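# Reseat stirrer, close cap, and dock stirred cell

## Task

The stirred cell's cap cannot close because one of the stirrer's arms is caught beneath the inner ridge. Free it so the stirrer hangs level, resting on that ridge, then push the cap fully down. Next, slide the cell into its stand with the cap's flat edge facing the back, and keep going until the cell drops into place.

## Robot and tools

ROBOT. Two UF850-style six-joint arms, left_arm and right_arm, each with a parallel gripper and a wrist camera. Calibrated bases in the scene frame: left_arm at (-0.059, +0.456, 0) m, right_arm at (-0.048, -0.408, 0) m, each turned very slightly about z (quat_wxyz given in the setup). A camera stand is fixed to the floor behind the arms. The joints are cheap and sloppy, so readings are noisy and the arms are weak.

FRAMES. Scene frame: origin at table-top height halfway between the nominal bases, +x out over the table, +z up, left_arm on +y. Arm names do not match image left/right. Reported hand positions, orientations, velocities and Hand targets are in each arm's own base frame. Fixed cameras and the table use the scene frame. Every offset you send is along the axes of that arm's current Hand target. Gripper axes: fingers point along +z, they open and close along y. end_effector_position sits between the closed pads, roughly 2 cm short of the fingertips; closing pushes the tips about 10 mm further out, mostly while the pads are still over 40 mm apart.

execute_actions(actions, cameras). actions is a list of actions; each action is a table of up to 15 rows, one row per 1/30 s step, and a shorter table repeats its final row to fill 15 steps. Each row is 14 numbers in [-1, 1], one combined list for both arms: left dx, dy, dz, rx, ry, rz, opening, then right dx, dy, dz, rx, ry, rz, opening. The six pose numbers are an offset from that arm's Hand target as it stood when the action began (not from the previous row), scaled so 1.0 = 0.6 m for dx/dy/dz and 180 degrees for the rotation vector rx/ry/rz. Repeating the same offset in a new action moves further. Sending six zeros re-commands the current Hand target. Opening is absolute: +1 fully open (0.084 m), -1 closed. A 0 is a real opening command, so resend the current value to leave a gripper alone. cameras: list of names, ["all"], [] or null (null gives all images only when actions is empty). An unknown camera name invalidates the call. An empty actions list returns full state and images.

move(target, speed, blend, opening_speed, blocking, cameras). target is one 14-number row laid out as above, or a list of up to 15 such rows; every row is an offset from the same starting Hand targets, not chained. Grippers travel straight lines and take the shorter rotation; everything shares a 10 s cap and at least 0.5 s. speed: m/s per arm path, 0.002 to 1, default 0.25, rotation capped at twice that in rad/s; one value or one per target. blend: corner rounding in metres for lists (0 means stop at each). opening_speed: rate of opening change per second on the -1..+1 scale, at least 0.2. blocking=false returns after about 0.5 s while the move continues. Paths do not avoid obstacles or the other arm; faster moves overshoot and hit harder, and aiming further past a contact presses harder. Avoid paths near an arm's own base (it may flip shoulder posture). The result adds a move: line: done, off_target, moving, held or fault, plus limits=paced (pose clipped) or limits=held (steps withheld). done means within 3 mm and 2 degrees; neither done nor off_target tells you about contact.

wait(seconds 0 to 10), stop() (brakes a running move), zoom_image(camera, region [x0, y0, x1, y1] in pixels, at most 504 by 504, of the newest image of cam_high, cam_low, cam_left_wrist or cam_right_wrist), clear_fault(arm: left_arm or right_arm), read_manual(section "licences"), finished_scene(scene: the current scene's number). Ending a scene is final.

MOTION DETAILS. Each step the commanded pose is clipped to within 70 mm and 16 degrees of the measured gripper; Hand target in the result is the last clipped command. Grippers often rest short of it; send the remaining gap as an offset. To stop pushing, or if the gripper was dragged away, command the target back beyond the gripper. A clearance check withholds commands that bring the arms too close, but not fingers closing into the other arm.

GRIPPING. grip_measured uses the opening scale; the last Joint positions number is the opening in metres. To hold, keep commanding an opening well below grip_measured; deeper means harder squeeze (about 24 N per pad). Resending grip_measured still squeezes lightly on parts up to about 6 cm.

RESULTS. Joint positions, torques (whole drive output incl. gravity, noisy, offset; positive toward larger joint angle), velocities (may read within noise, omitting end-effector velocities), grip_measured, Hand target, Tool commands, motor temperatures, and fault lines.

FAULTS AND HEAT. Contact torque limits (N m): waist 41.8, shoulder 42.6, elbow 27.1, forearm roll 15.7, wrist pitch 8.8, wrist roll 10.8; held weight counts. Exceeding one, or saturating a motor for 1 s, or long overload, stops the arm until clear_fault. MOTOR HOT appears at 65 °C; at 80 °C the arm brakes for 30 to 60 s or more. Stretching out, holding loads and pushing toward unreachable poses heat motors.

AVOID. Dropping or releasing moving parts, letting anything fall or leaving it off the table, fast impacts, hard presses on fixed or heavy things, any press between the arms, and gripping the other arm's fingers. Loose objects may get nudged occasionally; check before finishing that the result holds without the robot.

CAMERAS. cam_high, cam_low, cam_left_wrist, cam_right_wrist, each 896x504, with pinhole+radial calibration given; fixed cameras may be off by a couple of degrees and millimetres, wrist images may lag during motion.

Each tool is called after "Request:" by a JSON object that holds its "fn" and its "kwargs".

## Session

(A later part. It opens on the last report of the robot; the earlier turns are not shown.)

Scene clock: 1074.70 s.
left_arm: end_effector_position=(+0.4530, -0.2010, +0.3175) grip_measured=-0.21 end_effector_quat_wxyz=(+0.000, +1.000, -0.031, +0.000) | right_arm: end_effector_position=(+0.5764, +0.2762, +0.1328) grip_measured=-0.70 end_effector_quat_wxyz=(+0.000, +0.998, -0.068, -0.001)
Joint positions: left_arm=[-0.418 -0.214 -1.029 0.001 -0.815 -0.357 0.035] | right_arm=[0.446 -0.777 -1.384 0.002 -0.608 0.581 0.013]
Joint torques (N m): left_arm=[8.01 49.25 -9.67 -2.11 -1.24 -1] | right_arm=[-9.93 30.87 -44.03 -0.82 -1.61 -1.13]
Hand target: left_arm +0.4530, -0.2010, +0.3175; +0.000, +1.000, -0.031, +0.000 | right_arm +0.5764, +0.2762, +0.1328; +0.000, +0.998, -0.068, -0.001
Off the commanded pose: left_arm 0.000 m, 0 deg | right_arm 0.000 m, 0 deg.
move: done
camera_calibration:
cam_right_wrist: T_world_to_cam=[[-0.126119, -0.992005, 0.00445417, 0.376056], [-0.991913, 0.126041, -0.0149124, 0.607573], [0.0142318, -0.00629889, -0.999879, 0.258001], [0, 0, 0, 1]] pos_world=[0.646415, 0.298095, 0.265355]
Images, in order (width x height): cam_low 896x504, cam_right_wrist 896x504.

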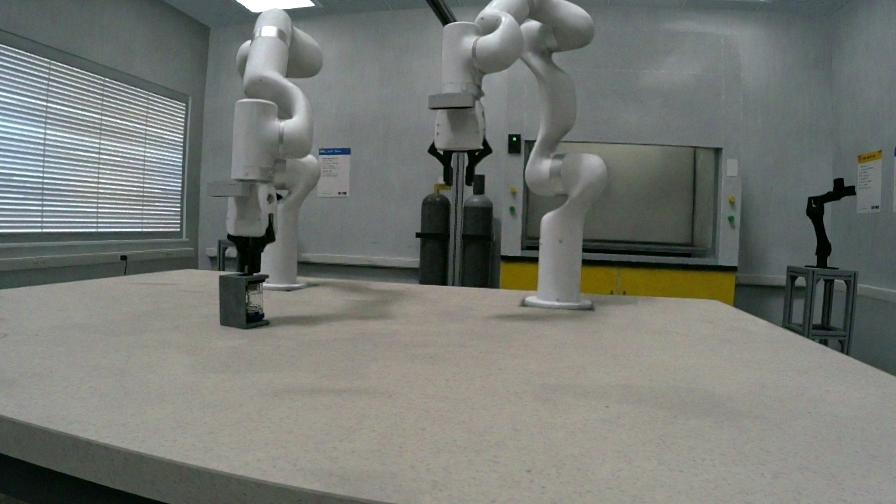

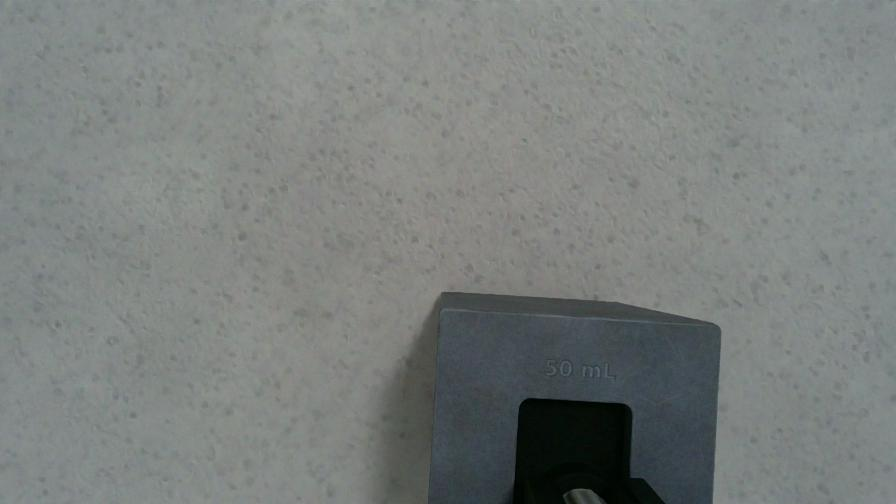

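Request:
{"fn": "move", "kwargs": {"target": [0,0,0,0,0,0,-0.2,0.017,-0.006,0,0,0,0.008,-1], "speed": 0.03, "cameras": ["cam_high","cam_right_wrist"]}}

Request:
{"fn": "zoom_image", "kwargs": {"camera": "cam_high", "region": [340, 190, 420, 270]}}

Scene clock: 1085.27 s.
left_arm: end_effector_position=(+0.4530, -0.2010, +0.3175) grip_measured=-0.21 end_effector_quat_wxyz=(+0.000, +1.000, -0.031, +0.000) | right_arm: end_effector_position=(+0.5870, +0.2784, +0.1328) grip_measured=-0.70 end_effector_quat_wxyz=(+0.000, +0.997, -0.081, -0.001)
Joint positions: left_arm=[-0.418 -0.214 -1.029 0.001 -0.815 -0.357 0.035] | right_arm=[0.442 -0.8 -1.423 0.002 -0.624 0.603 0.013]
Joint torques (N m): left_arm=[7.6 49.69 -9.73 -1.81 -1.28 -0.92] | right_arm=[-10.09 31.15 -44.82 -0.42 -1.64 1.24]
Hand target: left_arm +0.4530, -0.2010, +0.3175; +0.000, +1.000, -0.031, +0.000 | right_arm +0.5870, +0.2784, +0.1328; +0.000, +0.997, -0.081, -0.001
Off the commanded pose: left_arm 0.000 m, 0 deg | right_arm 0.000 m, 0 deg.
move: done
camera_calibration:
cam_right_wrist: T_world_to_cam=[[-0.151009, -0.988522, 0.00443572, 0.393217], [-0.988432, 0.150928, -0.0149549, 0.608897], [0.0141138, -0.00664273, -0.999878, 0.258025], [0, 0, 0, 1]] pos_world=[0.65759, 0.298518, 0.265355]
Images, in order (width x height): cam_high 896x504, cam_right_wrist 896x504.

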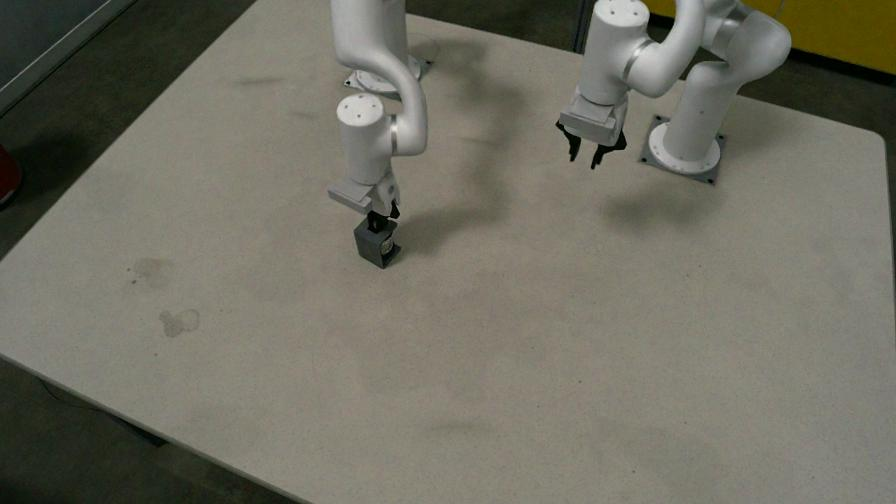

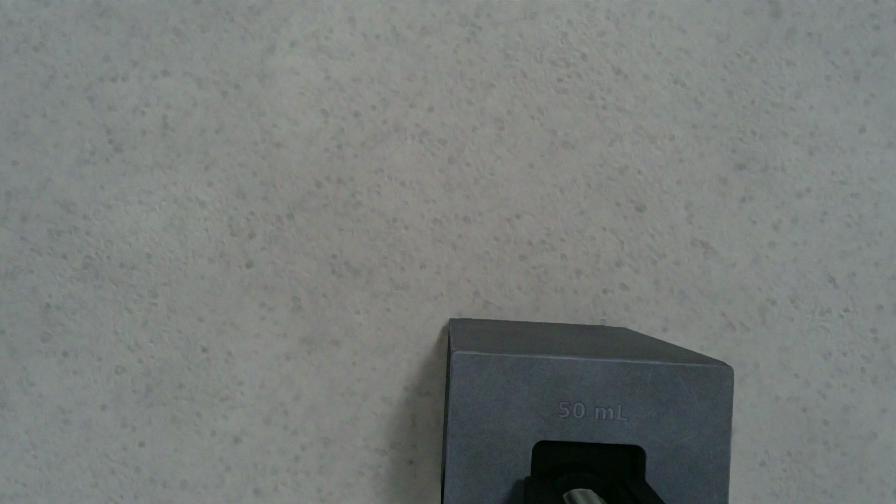

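Scaled by 6.300.

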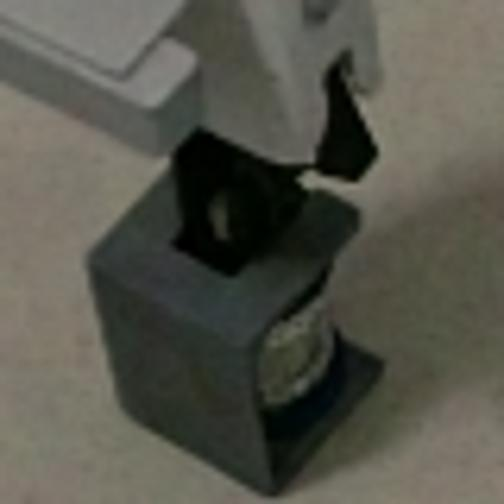

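Request:
{"fn": "move", "kwargs": {"target": [0,0,0,0,0,0,-0.2,0.009,0.002,0,0,0,0,-1], "speed": 0.02, "cameras": ["cam_low","cam_right_wrist"]}}

Request:
{"fn": "zoom_image", "kwargs": {"camera": "cam_low", "region": [215, 265, 285, 335]}}

Scene clock: 1089.87 s.
left_arm: end_effector_position=(+0.4530, -0.2010, +0.3175) grip_measured=-0.21 end_effector_quat_wxyz=(+0.000, +1.000, -0.031, +0.000) | right_arm: end_effector_position=(+0.5921, +0.2763, +0.1328) grip_measured=-0.70 end_effector_quat_wxyz=(+0.000, +0.997, -0.081, -0.001)
Joint positions: left_arm=[-0.418 -0.214 -1.029 0.001 -0.815 -0.357 0.035] | right_arm=[0.436 -0.808 -1.437 0.002 -0.631 0.597 0.013]
Joint torques (N m): left_arm=[9.06 48.97 -9.77 -1.97 -1.26 -0.96] | right_arm=[-10.78 32.45 -44.63 -0.56 -1.62 -0.57]
Hand target: left_arm +0.4530, -0.2010, +0.3175; +0.000, +1.000, -0.031, +0.000 | right_arm +0.5922, +0.2763, +0.1328; +0.000, +0.997, -0.081, -0.001
Off the commanded pose: left_arm 0.000 m, 0 deg | right_arm 0.000 m, 0 deg.
move: done
camera_calibration:
cam_right_wrist: T_world_to_cam=[[-0.15101, -0.988522, 0.00453456, 0.391885], [-0.988431, 0.150927, -0.01497, 0.614259], [0.0141138, -0.00674273, -0.999878, 0.257968], [0, 0, 0, 1]] pos_world=[0.66269, 0.296418, 0.265355]
Images, in order (width x height): cam_low 896x504, cam_right_wrist 896x504.

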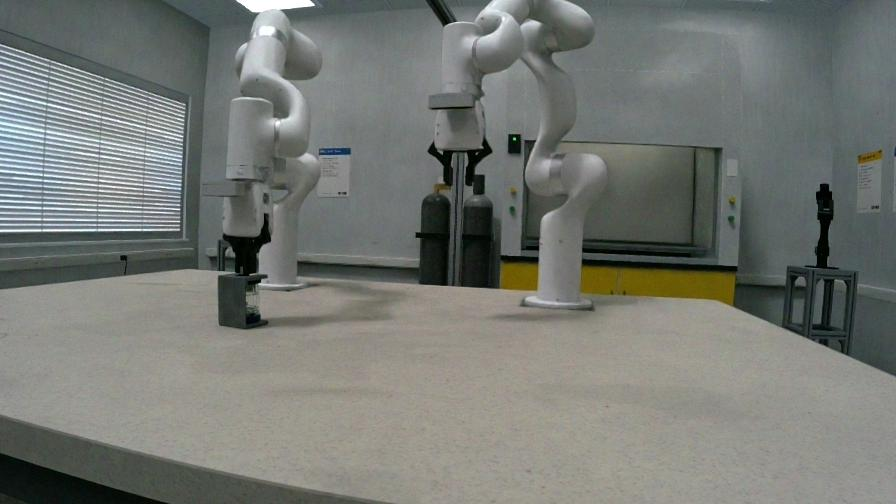

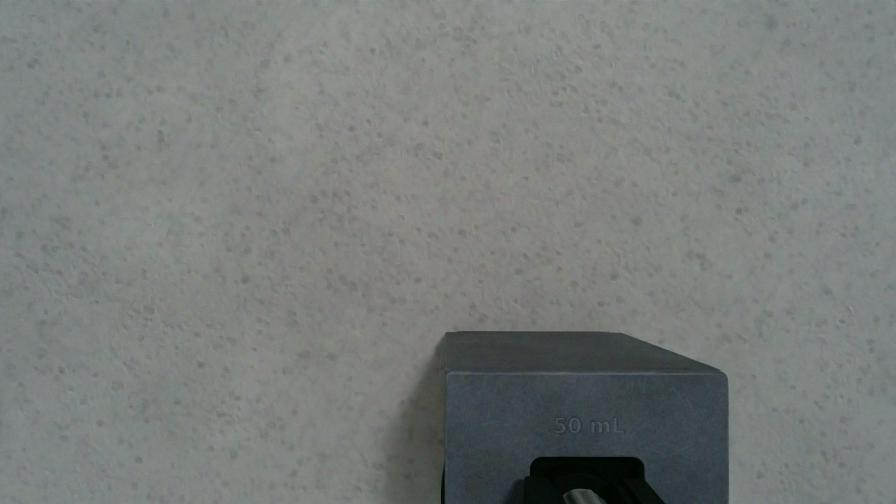

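Scaled by 7.200.

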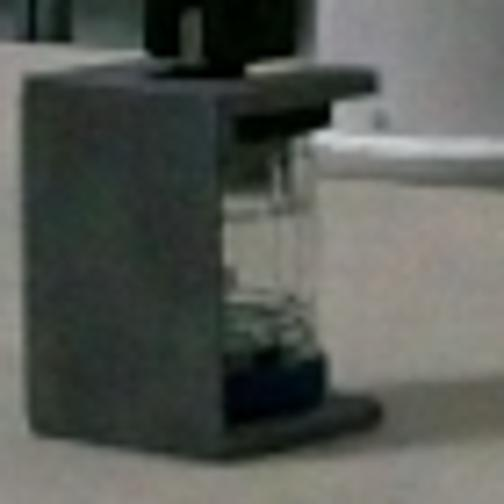

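Request:
{"fn": "move", "kwargs": {"target": [0,0,0,0,0,0,-0.2,0,0,0.0033,0,0,0,-1], "speed": 0.01}}

Request:
{"fn": "move", "kwargs": {"target": [0,0,0,0,0,0,-0.2,0,0,0.002,0,0,0,-1], "speed": 0.01, "cameras": ["cam_low","cam_right_wrist"]}}

Request:
{"fn": "zoom_image", "kwargs": {"camera": "cam_low", "region": [215, 265, 285, 335]}}

Scene clock: 1096.53 s.
left_arm: end_effector_position=(+0.4530, -0.2010, +0.3175) grip_measured=-0.21 end_effector_quat_wxyz=(+0.000, +1.000, -0.031, +0.000) | right_arm: end_effector_position=(+0.5922, +0.2763, +0.1309) grip_measured=-0.70 end_effector_quat_wxyz=(+0.000, +0.997, -0.081, -0.001)
Joint positions: left_arm=[-0.418 -0.214 -1.029 0.001 -0.815 -0.357 0.035] | right_arm=[0.436 -0.811 -1.437 0.002 -0.628 0.596 0.013]
Joint torques (N m): left_arm=[8.67 48.77 -9.75 -1.98 -1.23 -0.99] | right_arm=[-10.48 31.6 -31.16 0.94 1.51 -0.61]
Hand target: left_arm +0.4530, -0.2010, +0.3175; +0.000, +1.000, -0.031, +0.000 | right_arm +0.5922, +0.2763, +0.1308; +0.000, +0.997, -0.081, -0.001
Off the commanded pose: left_arm 0.000 m, 0 deg | right_arm 0.000 m, 0 deg.
move: done

Scene clock: 1097.23 s.
left_arm: end_effector_position=(+0.4530, -0.2010, +0.3175) grip_measured=-0.21 end_effector_quat_wxyz=(+0.000, +1.000, -0.031, +0.000) | right_arm: end_effector_position=(+0.5922, +0.2764, +0.1297) grip_measured=-0.70 end_effector_quat_wxyz=(+0.000, +0.997, -0.081, -0.001)
Joint positions: left_arm=[-0.418 -0.214 -1.029 0.001 -0.815 -0.357 0.035] | right_arm=[0.436 -0.813 -1.437 0.002 -0.626 0.596 0.013]
Joint torques (N m): left_arm=[7.89 48.8 -10.18 -1.91 -1.28 -0.91] | right_arm=[-9.41 31.05 -8.01 1.59 1.52 -0.54]
Hand target: left_arm +0.4530, -0.2010, +0.3175; +0.000, +1.000, -0.031, +0.000 | right_arm +0.5922, +0.2763, +0.1296; +0.000, +0.997, -0.081, -0.001
Off the commanded pose: left_arm 0.000 m, 0 deg | right_arm 0.000 m, 0 deg.
move: done
camera_calibration:
cam_right_wrist: T_world_to_cam=[[-0.151009, -0.988522, 0.00442062, 0.391944], [-0.98843, 0.150928, -0.0150538, 0.614332], [0.0142138, -0.00664273, -0.999877, 0.254771], [0, 0, 0, 1]] pos_world=[0.66279, 0.296418, 0.262255]
Images, in order (width x height): cam_low 896x504, cam_right_wrist 896x504.

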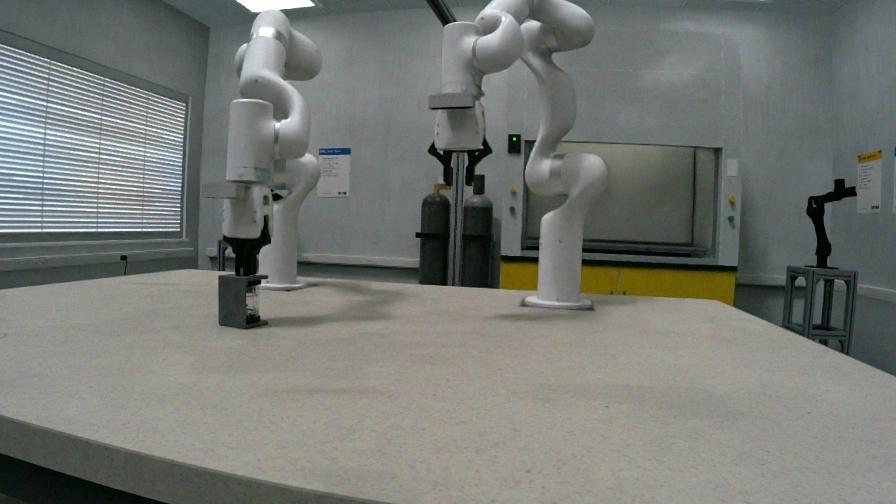

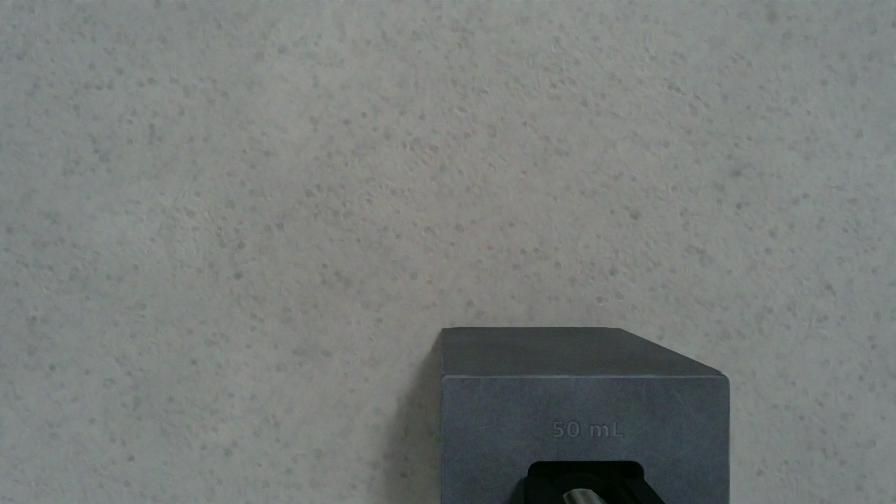

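Scaled by 7.200.

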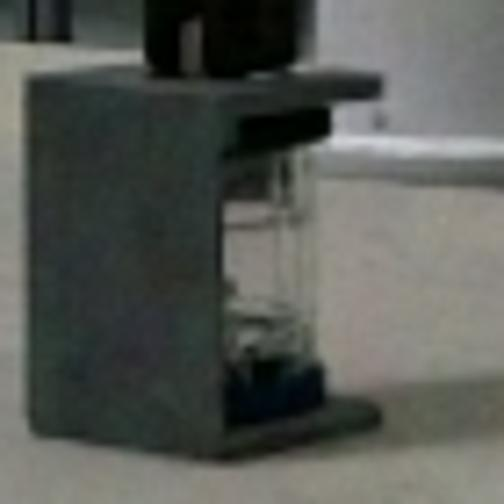

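Request:
{"fn": "move", "kwargs": {"target": [0,0,0,0,0,0,-0.2,0,0,0.002,0,0,0,-1], "speed": 0.01}}

Request:
{"fn": "move", "kwargs": {"target": [0,0,0,0,0,0,-0.2,0,0,0,0,0,0,-0.35], "opening_speed": 0.3, "cameras": ["cam_low","cam_high","cam_right_wrist"]}}

Request:
{"fn": "zoom_image", "kwargs": {"camera": "cam_low", "region": [215, 265, 285, 335]}}

Request:
{"fn": "zoom_image", "kwargs": {"camera": "cam_high", "region": [340, 190, 420, 270]}}

Scene clock: 1103.80 s.
left_arm: end_effector_position=(+0.4530, -0.2010, +0.3175) grip_measured=-0.21 end_effector_quat_wxyz=(+0.000, +1.000, -0.031, +0.000) | right_arm: end_effector_position=(+0.5922, +0.2763, +0.1285) grip_measured=-0.70 end_effector_quat_wxyz=(+0.000, +0.997, -0.081, -0.001)
Joint positions: left_arm=[-0.418 -0.214 -1.029 0.001 -0.815 -0.357 0.035] | right_arm=[0.436 -0.814 -1.437 0.002 -0.624 0.596 0.013]
Joint torques (N m): left_arm=[8.02 49.47 -10.28 -2.21 -1.29 -0.93] | right_arm=[-5.37 23.56 -4.5 1.24 1.4 -0.56]
Hand target: left_arm +0.4530, -0.2010, +0.3175; +0.000, +1.000, -0.031, +0.000 | right_arm +0.5922, +0.2763, +0.1284; +0.000, +0.997, -0.081, -0.001
Off the commanded pose: left_arm 0.000 m, 0 deg | right_arm 0.000 m, 0 deg.
move: done

Scene clock: 1106.20 s.
left_arm: end_effector_position=(+0.4530, -0.2010, +0.3175) grip_measured=-0.21 end_effector_quat_wxyz=(+0.000, +1.000, -0.031, +0.000) | right_arm: end_effector_position=(+0.5921, +0.2763, +0.1284) grip_measured=-0.37 end_effector_quat_wxyz=(+0.000, +0.997, -0.081, -0.001)
Joint positions: left_arm=[-0.418 -0.214 -1.029 0.001 -0.815 -0.357 0.035] | right_arm=[0.436 -0.814 -1.437 0.002 -0.624 0.596 0.028]
Joint torques (N m): left_arm=[7.67 48.84 -10.31 -2.05 -1.34 -0.93] | right_arm=[-2.56 52.44 -14.74 1.28 1.53 -0.57]
Hand target: left_arm +0.4530, -0.2010, +0.3175; +0.000, +1.000, -0.031, +0.000 | right_arm +0.5922, +0.2763, +0.1284; +0.000, +0.997, -0.081, -0.001
Off the commanded pose: left_arm 0.000 m, 0 deg | right_arm 0.000 m, 0 deg.
move: done
camera_calibration:
cam_right_wrist: T_world_to_cam=[[-0.15101, -0.988522, 0.00454966, 0.391902], [-0.988433, 0.150927, -0.0148712, 0.614167], [0.0140138, -0.00674272, -0.999879, 0.253535], [0, 0, 0, 1]] pos_world=[0.662691, 0.296418, 0.260855]
Images, in order (width x height): cam_high 896x504, cam_low 896x504, cam_right_wrist 896x504.

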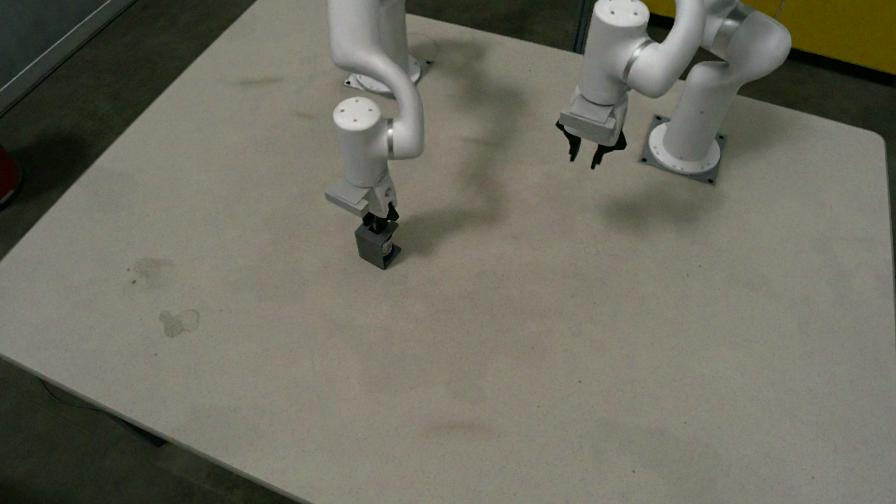

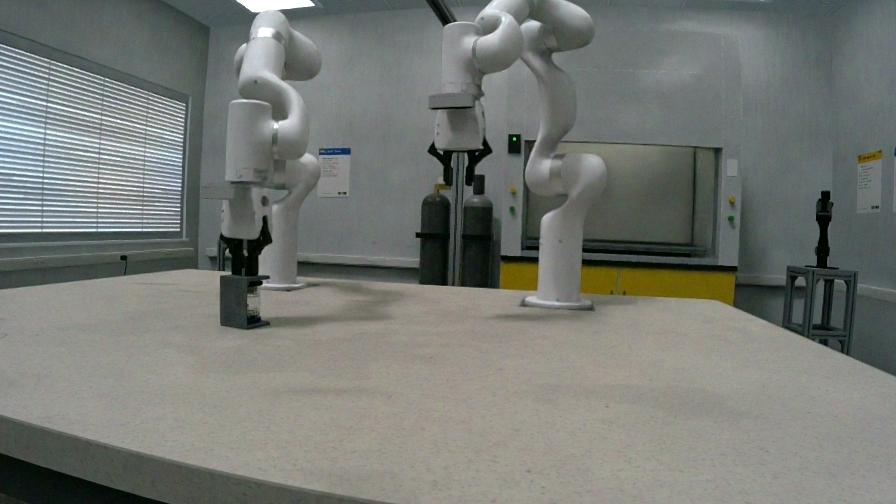

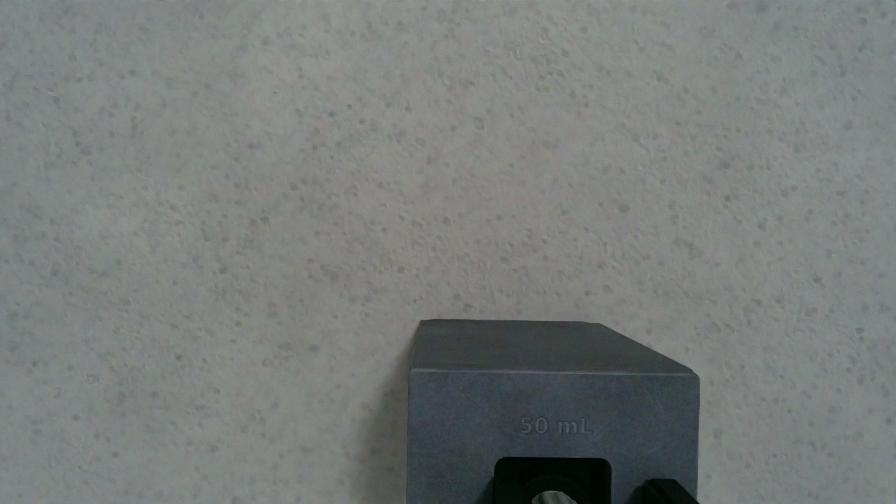

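Scaled by 7.200.

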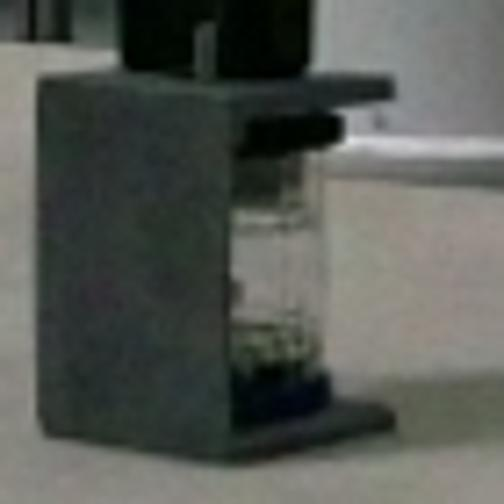

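Scaled by 6.300.

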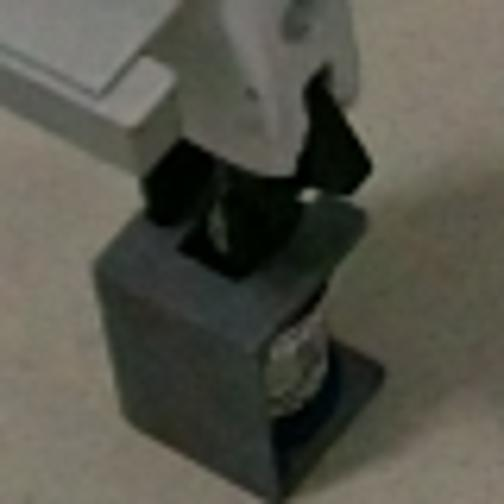

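Request:
{"fn": "move", "kwargs": {"target": [[0,0,0,0,0,0,-0.2,0,0,-0.09,0,0,0,-0.35],[0,0,0,0,0,0,-0.2,-0.09,0,-0.13,0,0,0,-0.35]], "speed": 0.1, "cameras": ["cam_low","cam_high","cam_right_wrist"]}}

Request:
{"fn": "zoom_image", "kwargs": {"camera": "cam_low", "region": [215, 265, 285, 335]}}

Request:
{"fn": "zoom_image", "kwargs": {"camera": "cam_high", "region": [340, 190, 420, 270]}}

Request:
{"fn": "zoom_image", "kwargs": {"camera": "cam_right_wrist", "region": [380, 160, 680, 460]}}

Scene clock: 1113.67 s.
left_arm: end_effector_position=(+0.4530, -0.2010, +0.3175) grip_measured=-0.21 end_effector_quat_wxyz=(+0.000, +1.000, -0.031, +0.000) | right_arm: end_effector_position=(+0.5390, +0.2850, +0.2065) grip_measured=-0.37 end_effector_quat_wxyz=(+0.000, +0.997, -0.081, -0.001)
Joint positions: left_arm=[-0.418 -0.214 -1.029 0.001 -0.815 -0.357 0.035] | right_arm=[0.486 -0.609 -1.3 0.002 -0.692 0.646 0.028]
Joint torques (N m): left_arm=[7.76 48.66 -10.19 -1.61 -1.33 -0.97] | right_arm=[10.29 77.88 -5.74 -0.73 1.51 1.25]
Hand target: left_arm +0.4530, -0.2010, +0.3175; +0.000, +1.000, -0.031, +0.000 | right_arm +0.5390, +0.2850, +0.2065; +0.000, +0.997, -0.081, -0.001
Off the commanded pose: left_arm 0.000 m, 0 deg | right_arm 0.000 m, 0 deg.
move: done
camera_calibration:
cam_right_wrist: T_world_to_cam=[[-0.151107, -0.988507, 0.00443492, 0.392221], [-0.988417, 0.151026, -0.0149546, 0.561519], [0.014113, -0.00664329, -0.999878, 0.332438], [0, 0, 0, 1]] pos_world=[0.60959, 0.305118, 0.339055]
Images, in order (width x height): cam_high 896x504, cam_low 896x504, cam_right_wrist 896x504.

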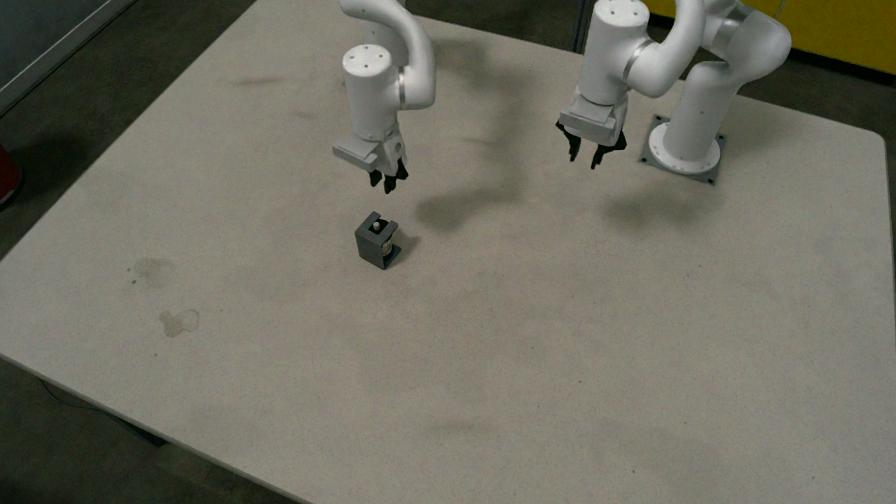

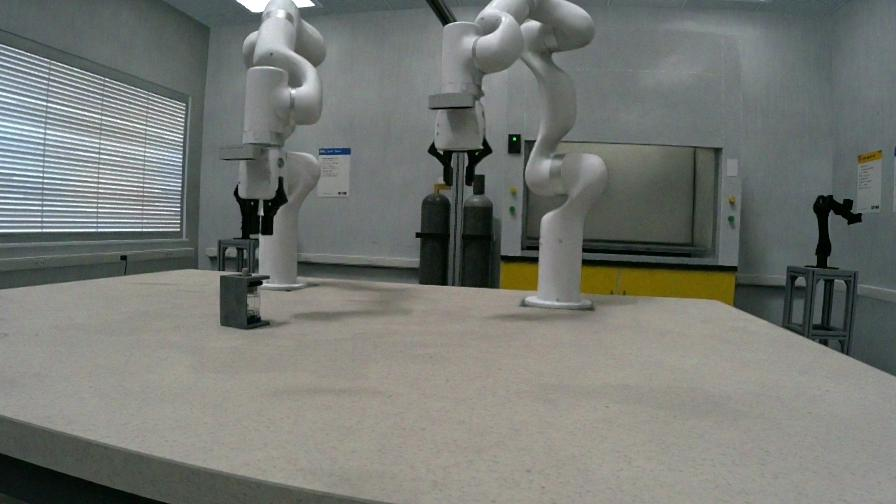

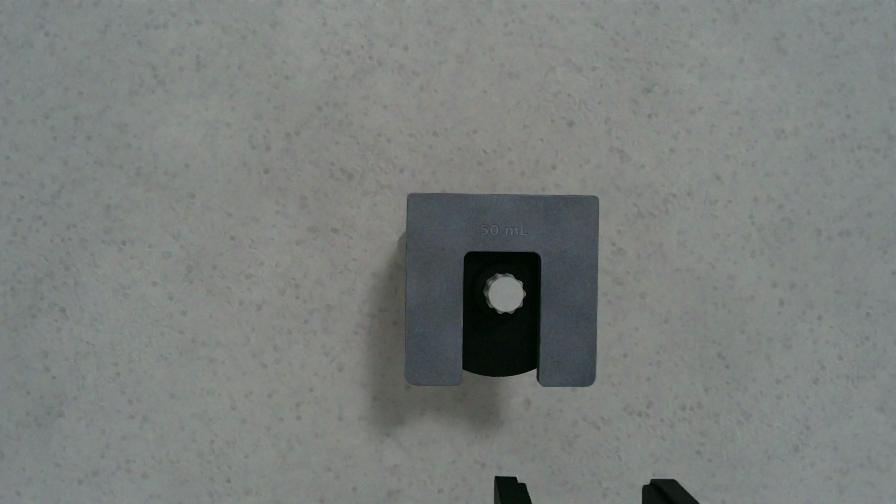

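Scaled by 7.200.

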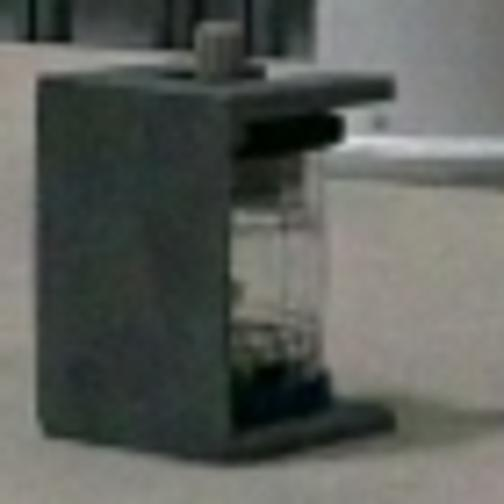

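Scaled by 6.300.

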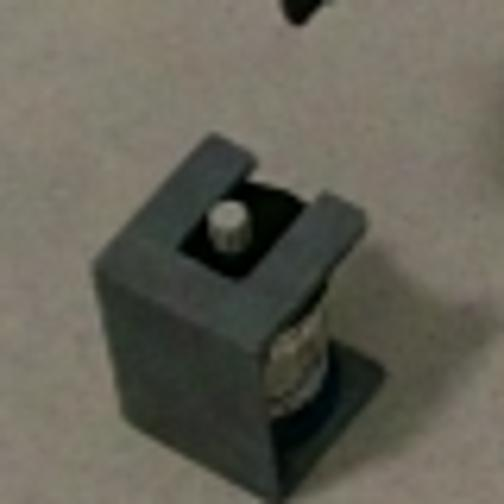

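Scaled by 1.680.

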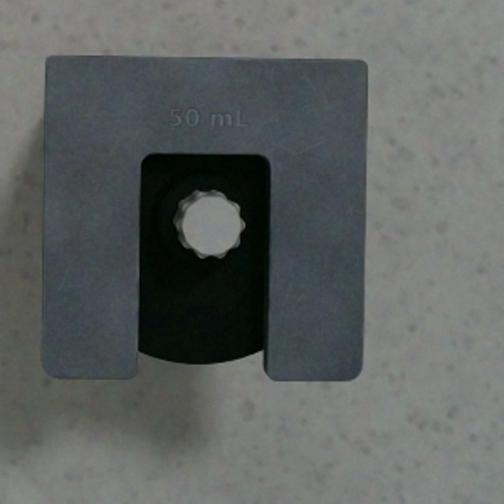

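Request:
{"fn": "move", "kwargs": {"target": [0,0,0,0,0,0,-0.2,0.045,-0.012,0.06,0,0,0,-0.35], "speed": 0.1, "cameras": ["cam_right_wrist"]}}

Scene clock: 1126.27 s.
left_arm: end_effector_position=(+0.4530, -0.2010, +0.3175) grip_measured=-0.21 end_effector_quat_wxyz=(+0.000, +1.000, -0.031, +0.000) | right_arm: end_effector_position=(+0.5667, +0.2878, +0.1705) grip_measured=-0.37 end_effector_quat_wxyz=(+0.000, +0.997, -0.081, -0.001)
Joint positions: left_arm=[-0.418 -0.214 -1.029 0.001 -0.815 -0.357 0.035] | right_arm=[0.469 -0.715 -1.377 0.002 -0.664 0.63 0.028]
Joint torques (N m): left_arm=[8.28 48.85 -9.59 -2 -1.32 -0.93] | right_arm=[-9.1 29.24 -44.12 1.15 1.86 -1.2]
Hand target: left_arm +0.4530, -0.2010, +0.3175; +0.000, +1.000, -0.031, +0.000 | right_arm +0.5668, +0.2878, +0.1705; +0.000, +0.997, -0.081, -0.001
Off the commanded pose: left_arm 0.000 m, 0 deg | right_arm 0.000 m, 0 deg.
move: done
camera_calibration:
cam_right_wrist: T_world_to_cam=[[-0.15101, -0.988522, 0.00453456, 0.399148], [-0.988431, 0.150927, -0.01497, 0.587996], [0.0141138, -0.00674273, -0.999878, 0.296099], [0, 0, 0, 1]] pos_world=[0.63729, 0.307818, 0.303055]
Images, in order (width x height): cam_right_wrist 896x504.

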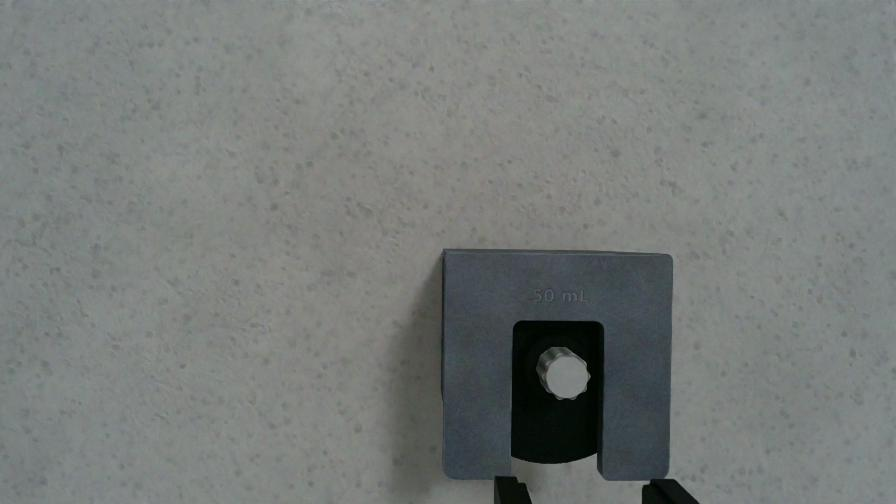

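Request:
{"fn": "move", "kwargs": {"target": [[0,0,0,0,0,0,-0.2,0.0545,0.002,0,0,0,0,-0.35],[0,0,0,0,0,0,-0.2,0.0545,0.002,0.0675,0,0,0,-0.35]], "speed": 0.06}}

Request:
{"fn": "move", "kwargs": {"target": [0,0,0,0,0,0,-0.2,0,0,0,0,0,0,-1], "opening_speed": 0.5, "cameras": ["cam_right_wrist"]}}

Request:
{"fn": "move", "kwargs": {"target": [0,0,0,0,0,0,-0.2,0,0,0.003,0,0,0,-1], "speed": 0.01}}

Request:
{"fn": "move", "kwargs": {"target": [0,0,0,0,0,0,-0.2,0.006,0,0,0,0,0,-1], "speed": 0.01, "cameras": ["cam_right_wrist","cam_low"]}}

Request:
{"fn": "zoom_image", "kwargs": {"camera": "cam_low", "region": [215, 265, 285, 335]}}

Scene clock: 1135.63 s.
left_arm: end_effector_position=(+0.4530, -0.2010, +0.3175) grip_measured=-0.21 end_effector_quat_wxyz=(+0.000, +1.000, -0.031, +0.000) | right_arm: end_effector_position=(+0.5987, +0.2813, +0.1299) grip_measured=-0.37 end_effector_quat_wxyz=(+0.000, +0.997, -0.081, -0.001)
Joint positions: left_arm=[-0.418 -0.214 -1.029 0.001 -0.815 -0.357 0.035] | right_arm=[0.439 -0.83 -1.468 0.002 -0.64 0.599 0.028]
Joint torques (N m): left_arm=[7.92 48.87 -10.34 -1.98 -1.28 -0.92] | right_arm=[-6.41 31.93 -12.68 1.47 1.82 -1.22]
Hand target: left_arm +0.4530, -0.2010, +0.3175; +0.000, +1.000, -0.031, +0.000 | right_arm +0.5988, +0.2813, +0.1299; +0.000, +0.997, -0.081, -0.001
Off the commanded pose: left_arm 0.000 m, 0 deg | right_arm 0.000 m, 0 deg.
move: done

Scene clock: 1137.13 s.
left_arm: end_effector_position=(+0.4530, -0.2010, +0.3175) grip_measured=-0.21 end_effector_quat_wxyz=(+0.000, +1.000, -0.031, +0.000) | right_arm: end_effector_position=(+0.5987, +0.2813, +0.1299) grip_measured=-0.70 end_effector_quat_wxyz=(+0.000, +0.997, -0.081, -0.001)
Joint positions: left_arm=[-0.418 -0.214 -1.029 0.001 -0.815 -0.357 0.035] | right_arm=[0.439 -0.83 -1.468 0.002 -0.64 0.599 0.013]
Joint torques (N m): left_arm=[7.32 47.59 -9.94 -2.19 -1.21 -0.92] | right_arm=[5.93 31.45 -42.11 1.26 1.67 -1.28]
Hand target: left_arm +0.4530, -0.2010, +0.3175; +0.000, +1.000, -0.031, +0.000 | right_arm +0.5988, +0.2813, +0.1299; +0.000, +0.997, -0.081, -0.001
Off the commanded pose: left_arm 0.000 m, 0 deg | right_arm 0.000 m, 0 deg.
move: done
camera_calibration:
cam_right_wrist: T_world_to_cam=[[-0.15101, -0.988522, 0.00453456, 0.397838], [-0.988431, 0.150927, -0.01497, 0.619984], [0.0141138, -0.00674273, -0.999878, 0.255009], [0, 0, 0, 1]] pos_world=[0.66929, 0.301418, 0.262455]
Images, in order (width x height): cam_right_wrist 896x504.

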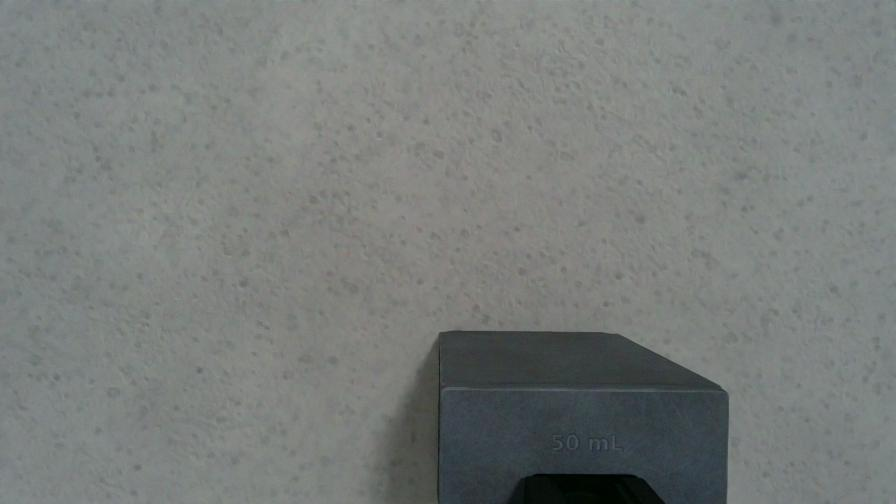

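Scene clock: 1137.83 s.
left_arm: end_effector_position=(+0.4530, -0.2010, +0.3175) grip_measured=-0.21 end_effector_quat_wxyz=(+0.000, +1.000, -0.031, +0.000) | right_arm: end_effector_position=(+0.5989, +0.2814, +0.1285) grip_measured=-0.70 end_effector_quat_wxyz=(+0.000, +0.997, -0.081, -0.001)
Joint positions: left_arm=[-0.418 -0.214 -1.029 0.001 -0.815 -0.357 0.035] | right_arm=[0.439 -0.832 -1.468 0.002 -0.637 0.599 0.013]
Joint torques (N m): left_arm=[7.32 47.23 -10.11 -1.88 -1.31 -1] | right_arm=[10.54 19.26 -26.63 1.34 3.66 -1.22]
Hand target: left_arm +0.4530, -0.2010, +0.3175; +0.000, +1.000, -0.031, +0.000 | right_arm +0.5988, +0.2813, +0.1281; +0.000, +0.997, -0.081, -0.001
Off the commanded pose: left_arm 0.000 m, 0 deg | right_arm 0.000 m, 0 deg.
move: done

Scene clock: 1138.57 s.
left_arm: end_effector_position=(+0.4530, -0.2010, +0.3175) grip_measured=-0.21 end_effector_quat_wxyz=(+0.000, +1.000, -0.031, +0.000) | right_arm: end_effector_position=(+0.6024, +0.2808, +0.1286) grip_measured=-0.70 end_effector_quat_wxyz=(+0.000, +0.997, -0.081, -0.001)
Joint positions: left_arm=[-0.418 -0.214 -1.029 0.001 -0.815 -0.357 0.035] | right_arm=[0.436 -0.838 -1.479 0.002 -0.642 0.596 0.013]
Joint torques (N m): left_arm=[7.09 48.87 -10.16 -1.9 -1.21 -0.98] | right_arm=[-9.77 18.12 -37.02 0.42 0.09 -1.16]
Hand target: left_arm +0.4530, -0.2010, +0.3175; +0.000, +1.000, -0.031, +0.000 | right_arm +0.6023, +0.2807, +0.1281; +0.000, +0.997, -0.081, -0.001
Off the commanded pose: left_arm 0.000 m, 0 deg | right_arm 0.000 m, 0 deg.
move: done
camera_calibration:
cam_right_wrist: T_world_to_cam=[[-0.151009, -0.988524, 0.00414744, 0.397994], [-0.988423, 0.150929, -0.0155178, 0.623734], [0.0147137, -0.00644276, -0.999871, 0.253159], [0, 0, 0, 1]] pos_world=[0.672889, 0.300917, 0.261154]
Images, in order (width x height): cam_low 896x504, cam_right_wrist 896x504.

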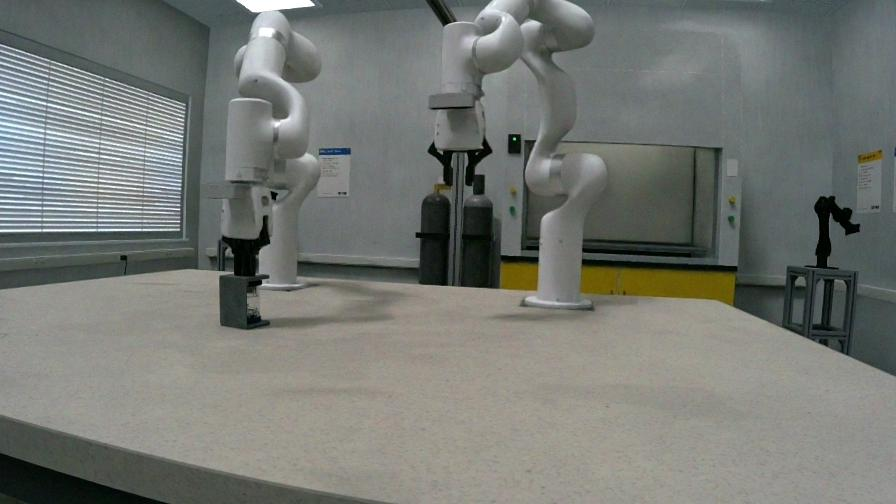

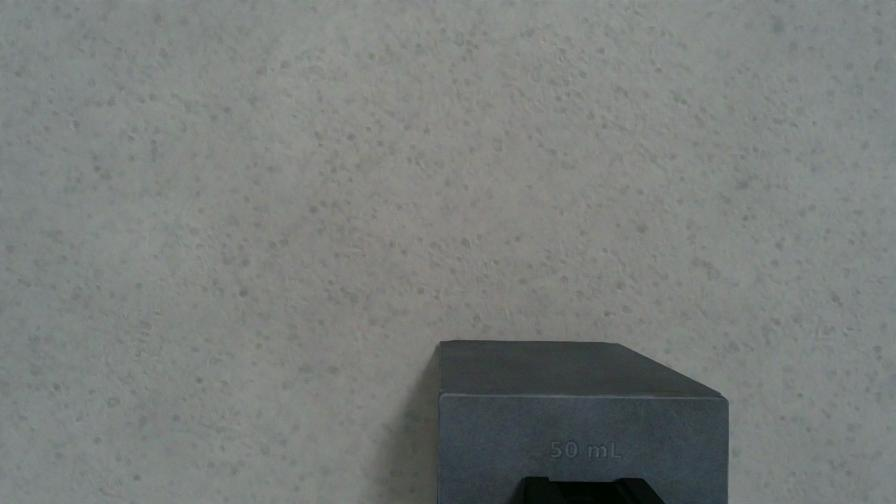

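Scaled by 7.200.

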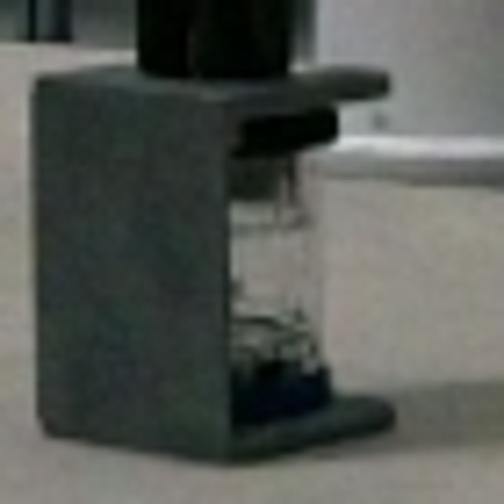

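Request:
{"fn": "move", "kwargs": {"target": [0,0,0,0,0,0,-0.2,0,0,0,0,0,0,-0.5], "opening_speed": 0.5}}

Request:
{"fn": "move", "kwargs": {"target": [[0,0,0,0,0,0,-0.2,0,0,-0.066,0,0,0,-0.4],[0,0,0,0,0,0,-0.2,-0.055,0,-0.066,0,0,0,-0.4]], "speed": 0.1, "cameras": ["cam_low","cam_high","cam_right_wrist"]}}

Request:
{"fn": "zoom_image", "kwargs": {"camera": "cam_low", "region": [215, 265, 285, 335]}}

Request:
{"fn": "zoom_image", "kwargs": {"camera": "cam_right_wrist", "region": [400, 200, 700, 500]}}

Scene clock: 1163.00 s.
left_arm: end_effector_position=(+0.4530, -0.2010, +0.3175) grip_measured=-0.21 end_effector_quat_wxyz=(+0.000, +1.000, -0.031, +0.000) | right_arm: end_effector_position=(+0.6024, +0.2808, +0.1282) grip_measured=-0.52 end_effector_quat_wxyz=(+0.000, +0.997, -0.081, -0.001)
Joint positions: left_arm=[-0.418 -0.214 -1.029 0.001 -0.815 -0.357 0.035] | right_arm=[0.436 -0.839 -1.479 0.002 -0.642 0.596 0.021]
Joint torques (N m): left_arm=[8.71 48.25 -10.07 -2 -1.4 -0.97] | right_arm=[-8.12 23.91 -35.49 0.12 0.41 -1.07]
Hand target: left_arm +0.4530, -0.2010, +0.3175; +0.000, +1.000, -0.031, +0.000 | right_arm +0.6023, +0.2807, +0.1281; +0.000, +0.997, -0.081, -0.001
Off the commanded pose: left_arm 0.000 m, 0 deg | right_arm 0.000 m, 0 deg.
move: done

Scene clock: 1164.47 s.
left_arm: end_effector_position=(+0.4530, -0.2010, +0.3175) grip_measured=-0.21 end_effector_quat_wxyz=(+0.000, +1.000, -0.031, +0.000) | right_arm: end_effector_position=(+0.5698, +0.2861, +0.1678) grip_measured=-0.42 end_effector_quat_wxyz=(+0.000, +0.997, -0.081, -0.001)
Joint positions: left_arm=[-0.418 -0.214 -1.029 0.001 -0.815 -0.357 0.035] | right_arm=[0.465 -0.723 -1.384 0.002 -0.663 0.625 0.026]
Joint torques (N m): left_arm=[8.06 48.36 -10.5 -1.83 -1.3 -1] | right_arm=[10.25 81.4 -5.2 -0.53 1.7 1.28]
Hand target: left_arm +0.4530, -0.2010, +0.3175; +0.000, +1.000, -0.031, +0.000 | right_arm +0.5698, +0.2860, +0.1678; +0.000, +0.997, -0.081, -0.001
Off the commanded pose: left_arm 0.000 m, 0 deg | right_arm 0.000 m, 0 deg.
move: done
camera_calibration:
cam_right_wrist: T_world_to_cam=[[-0.151107, -0.988507, 0.00443492, 0.398035], [-0.988417, 0.151026, -0.0149546, 0.591232], [0.014113, -0.00664329, -0.999878, 0.293314], [0, 0, 0, 1]] pos_world=[0.64039, 0.306118, 0.300355]
Images, in order (width x height): cam_high 896x504, cam_low 896x504, cam_right_wrist 896x504.

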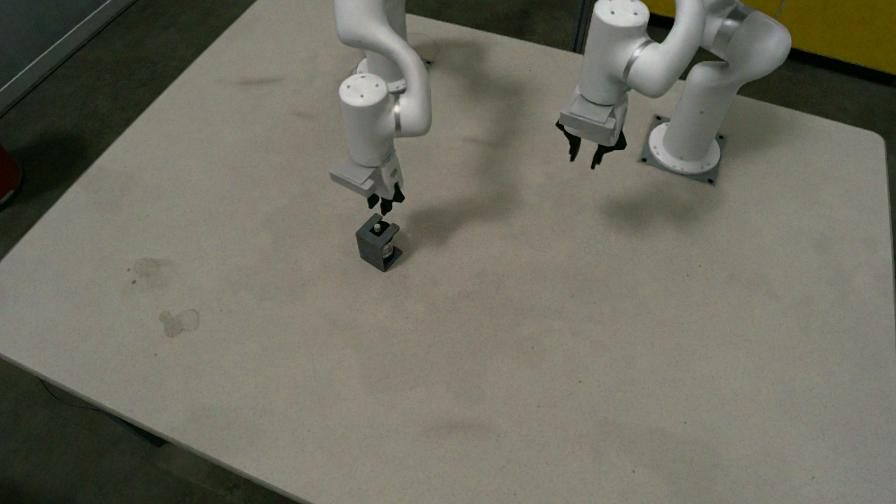

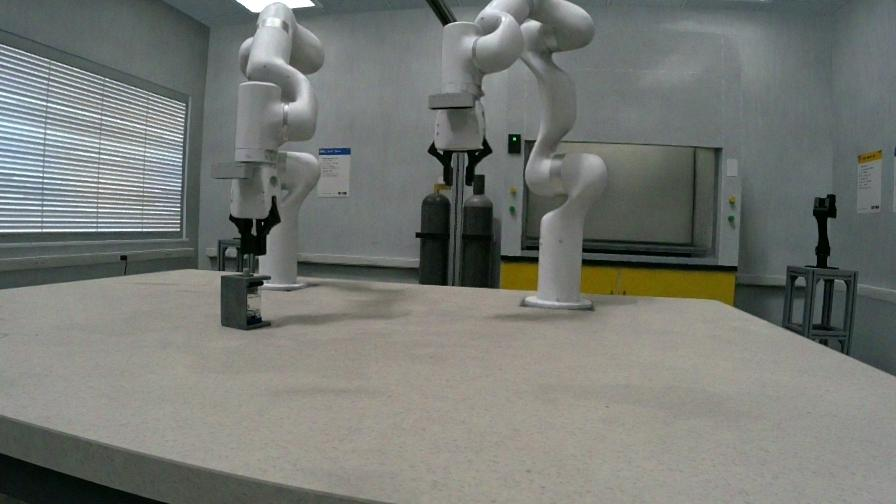

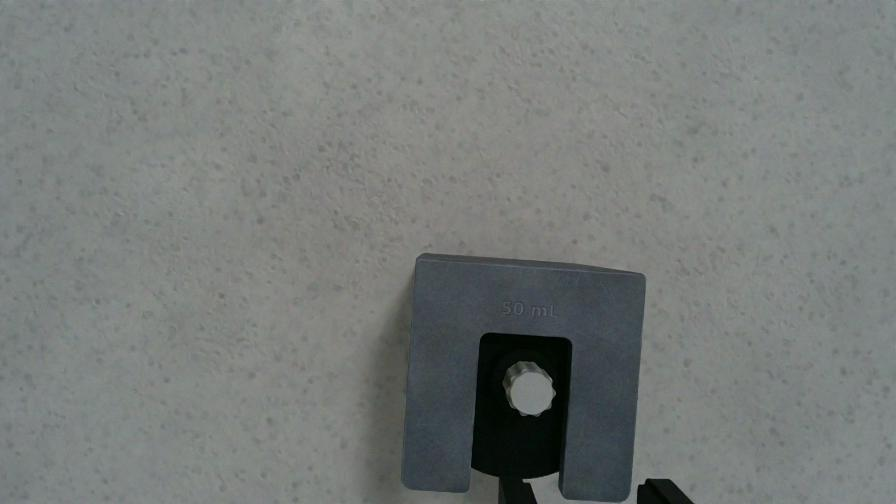

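Scaled by 7.200.

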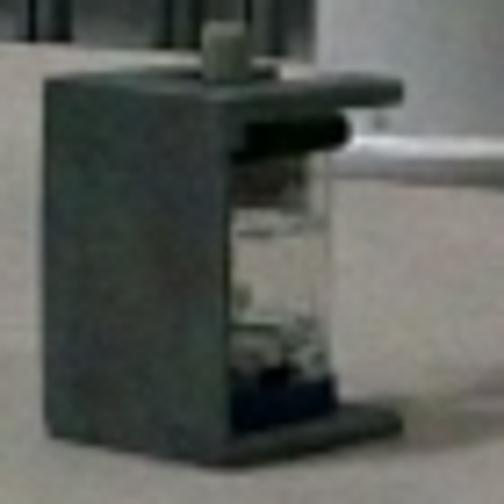

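Scaled by 1.680.

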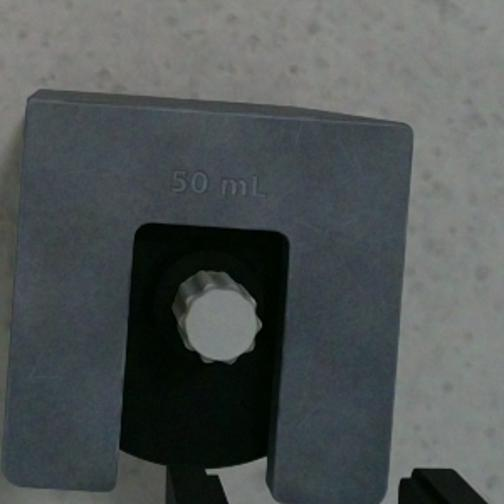

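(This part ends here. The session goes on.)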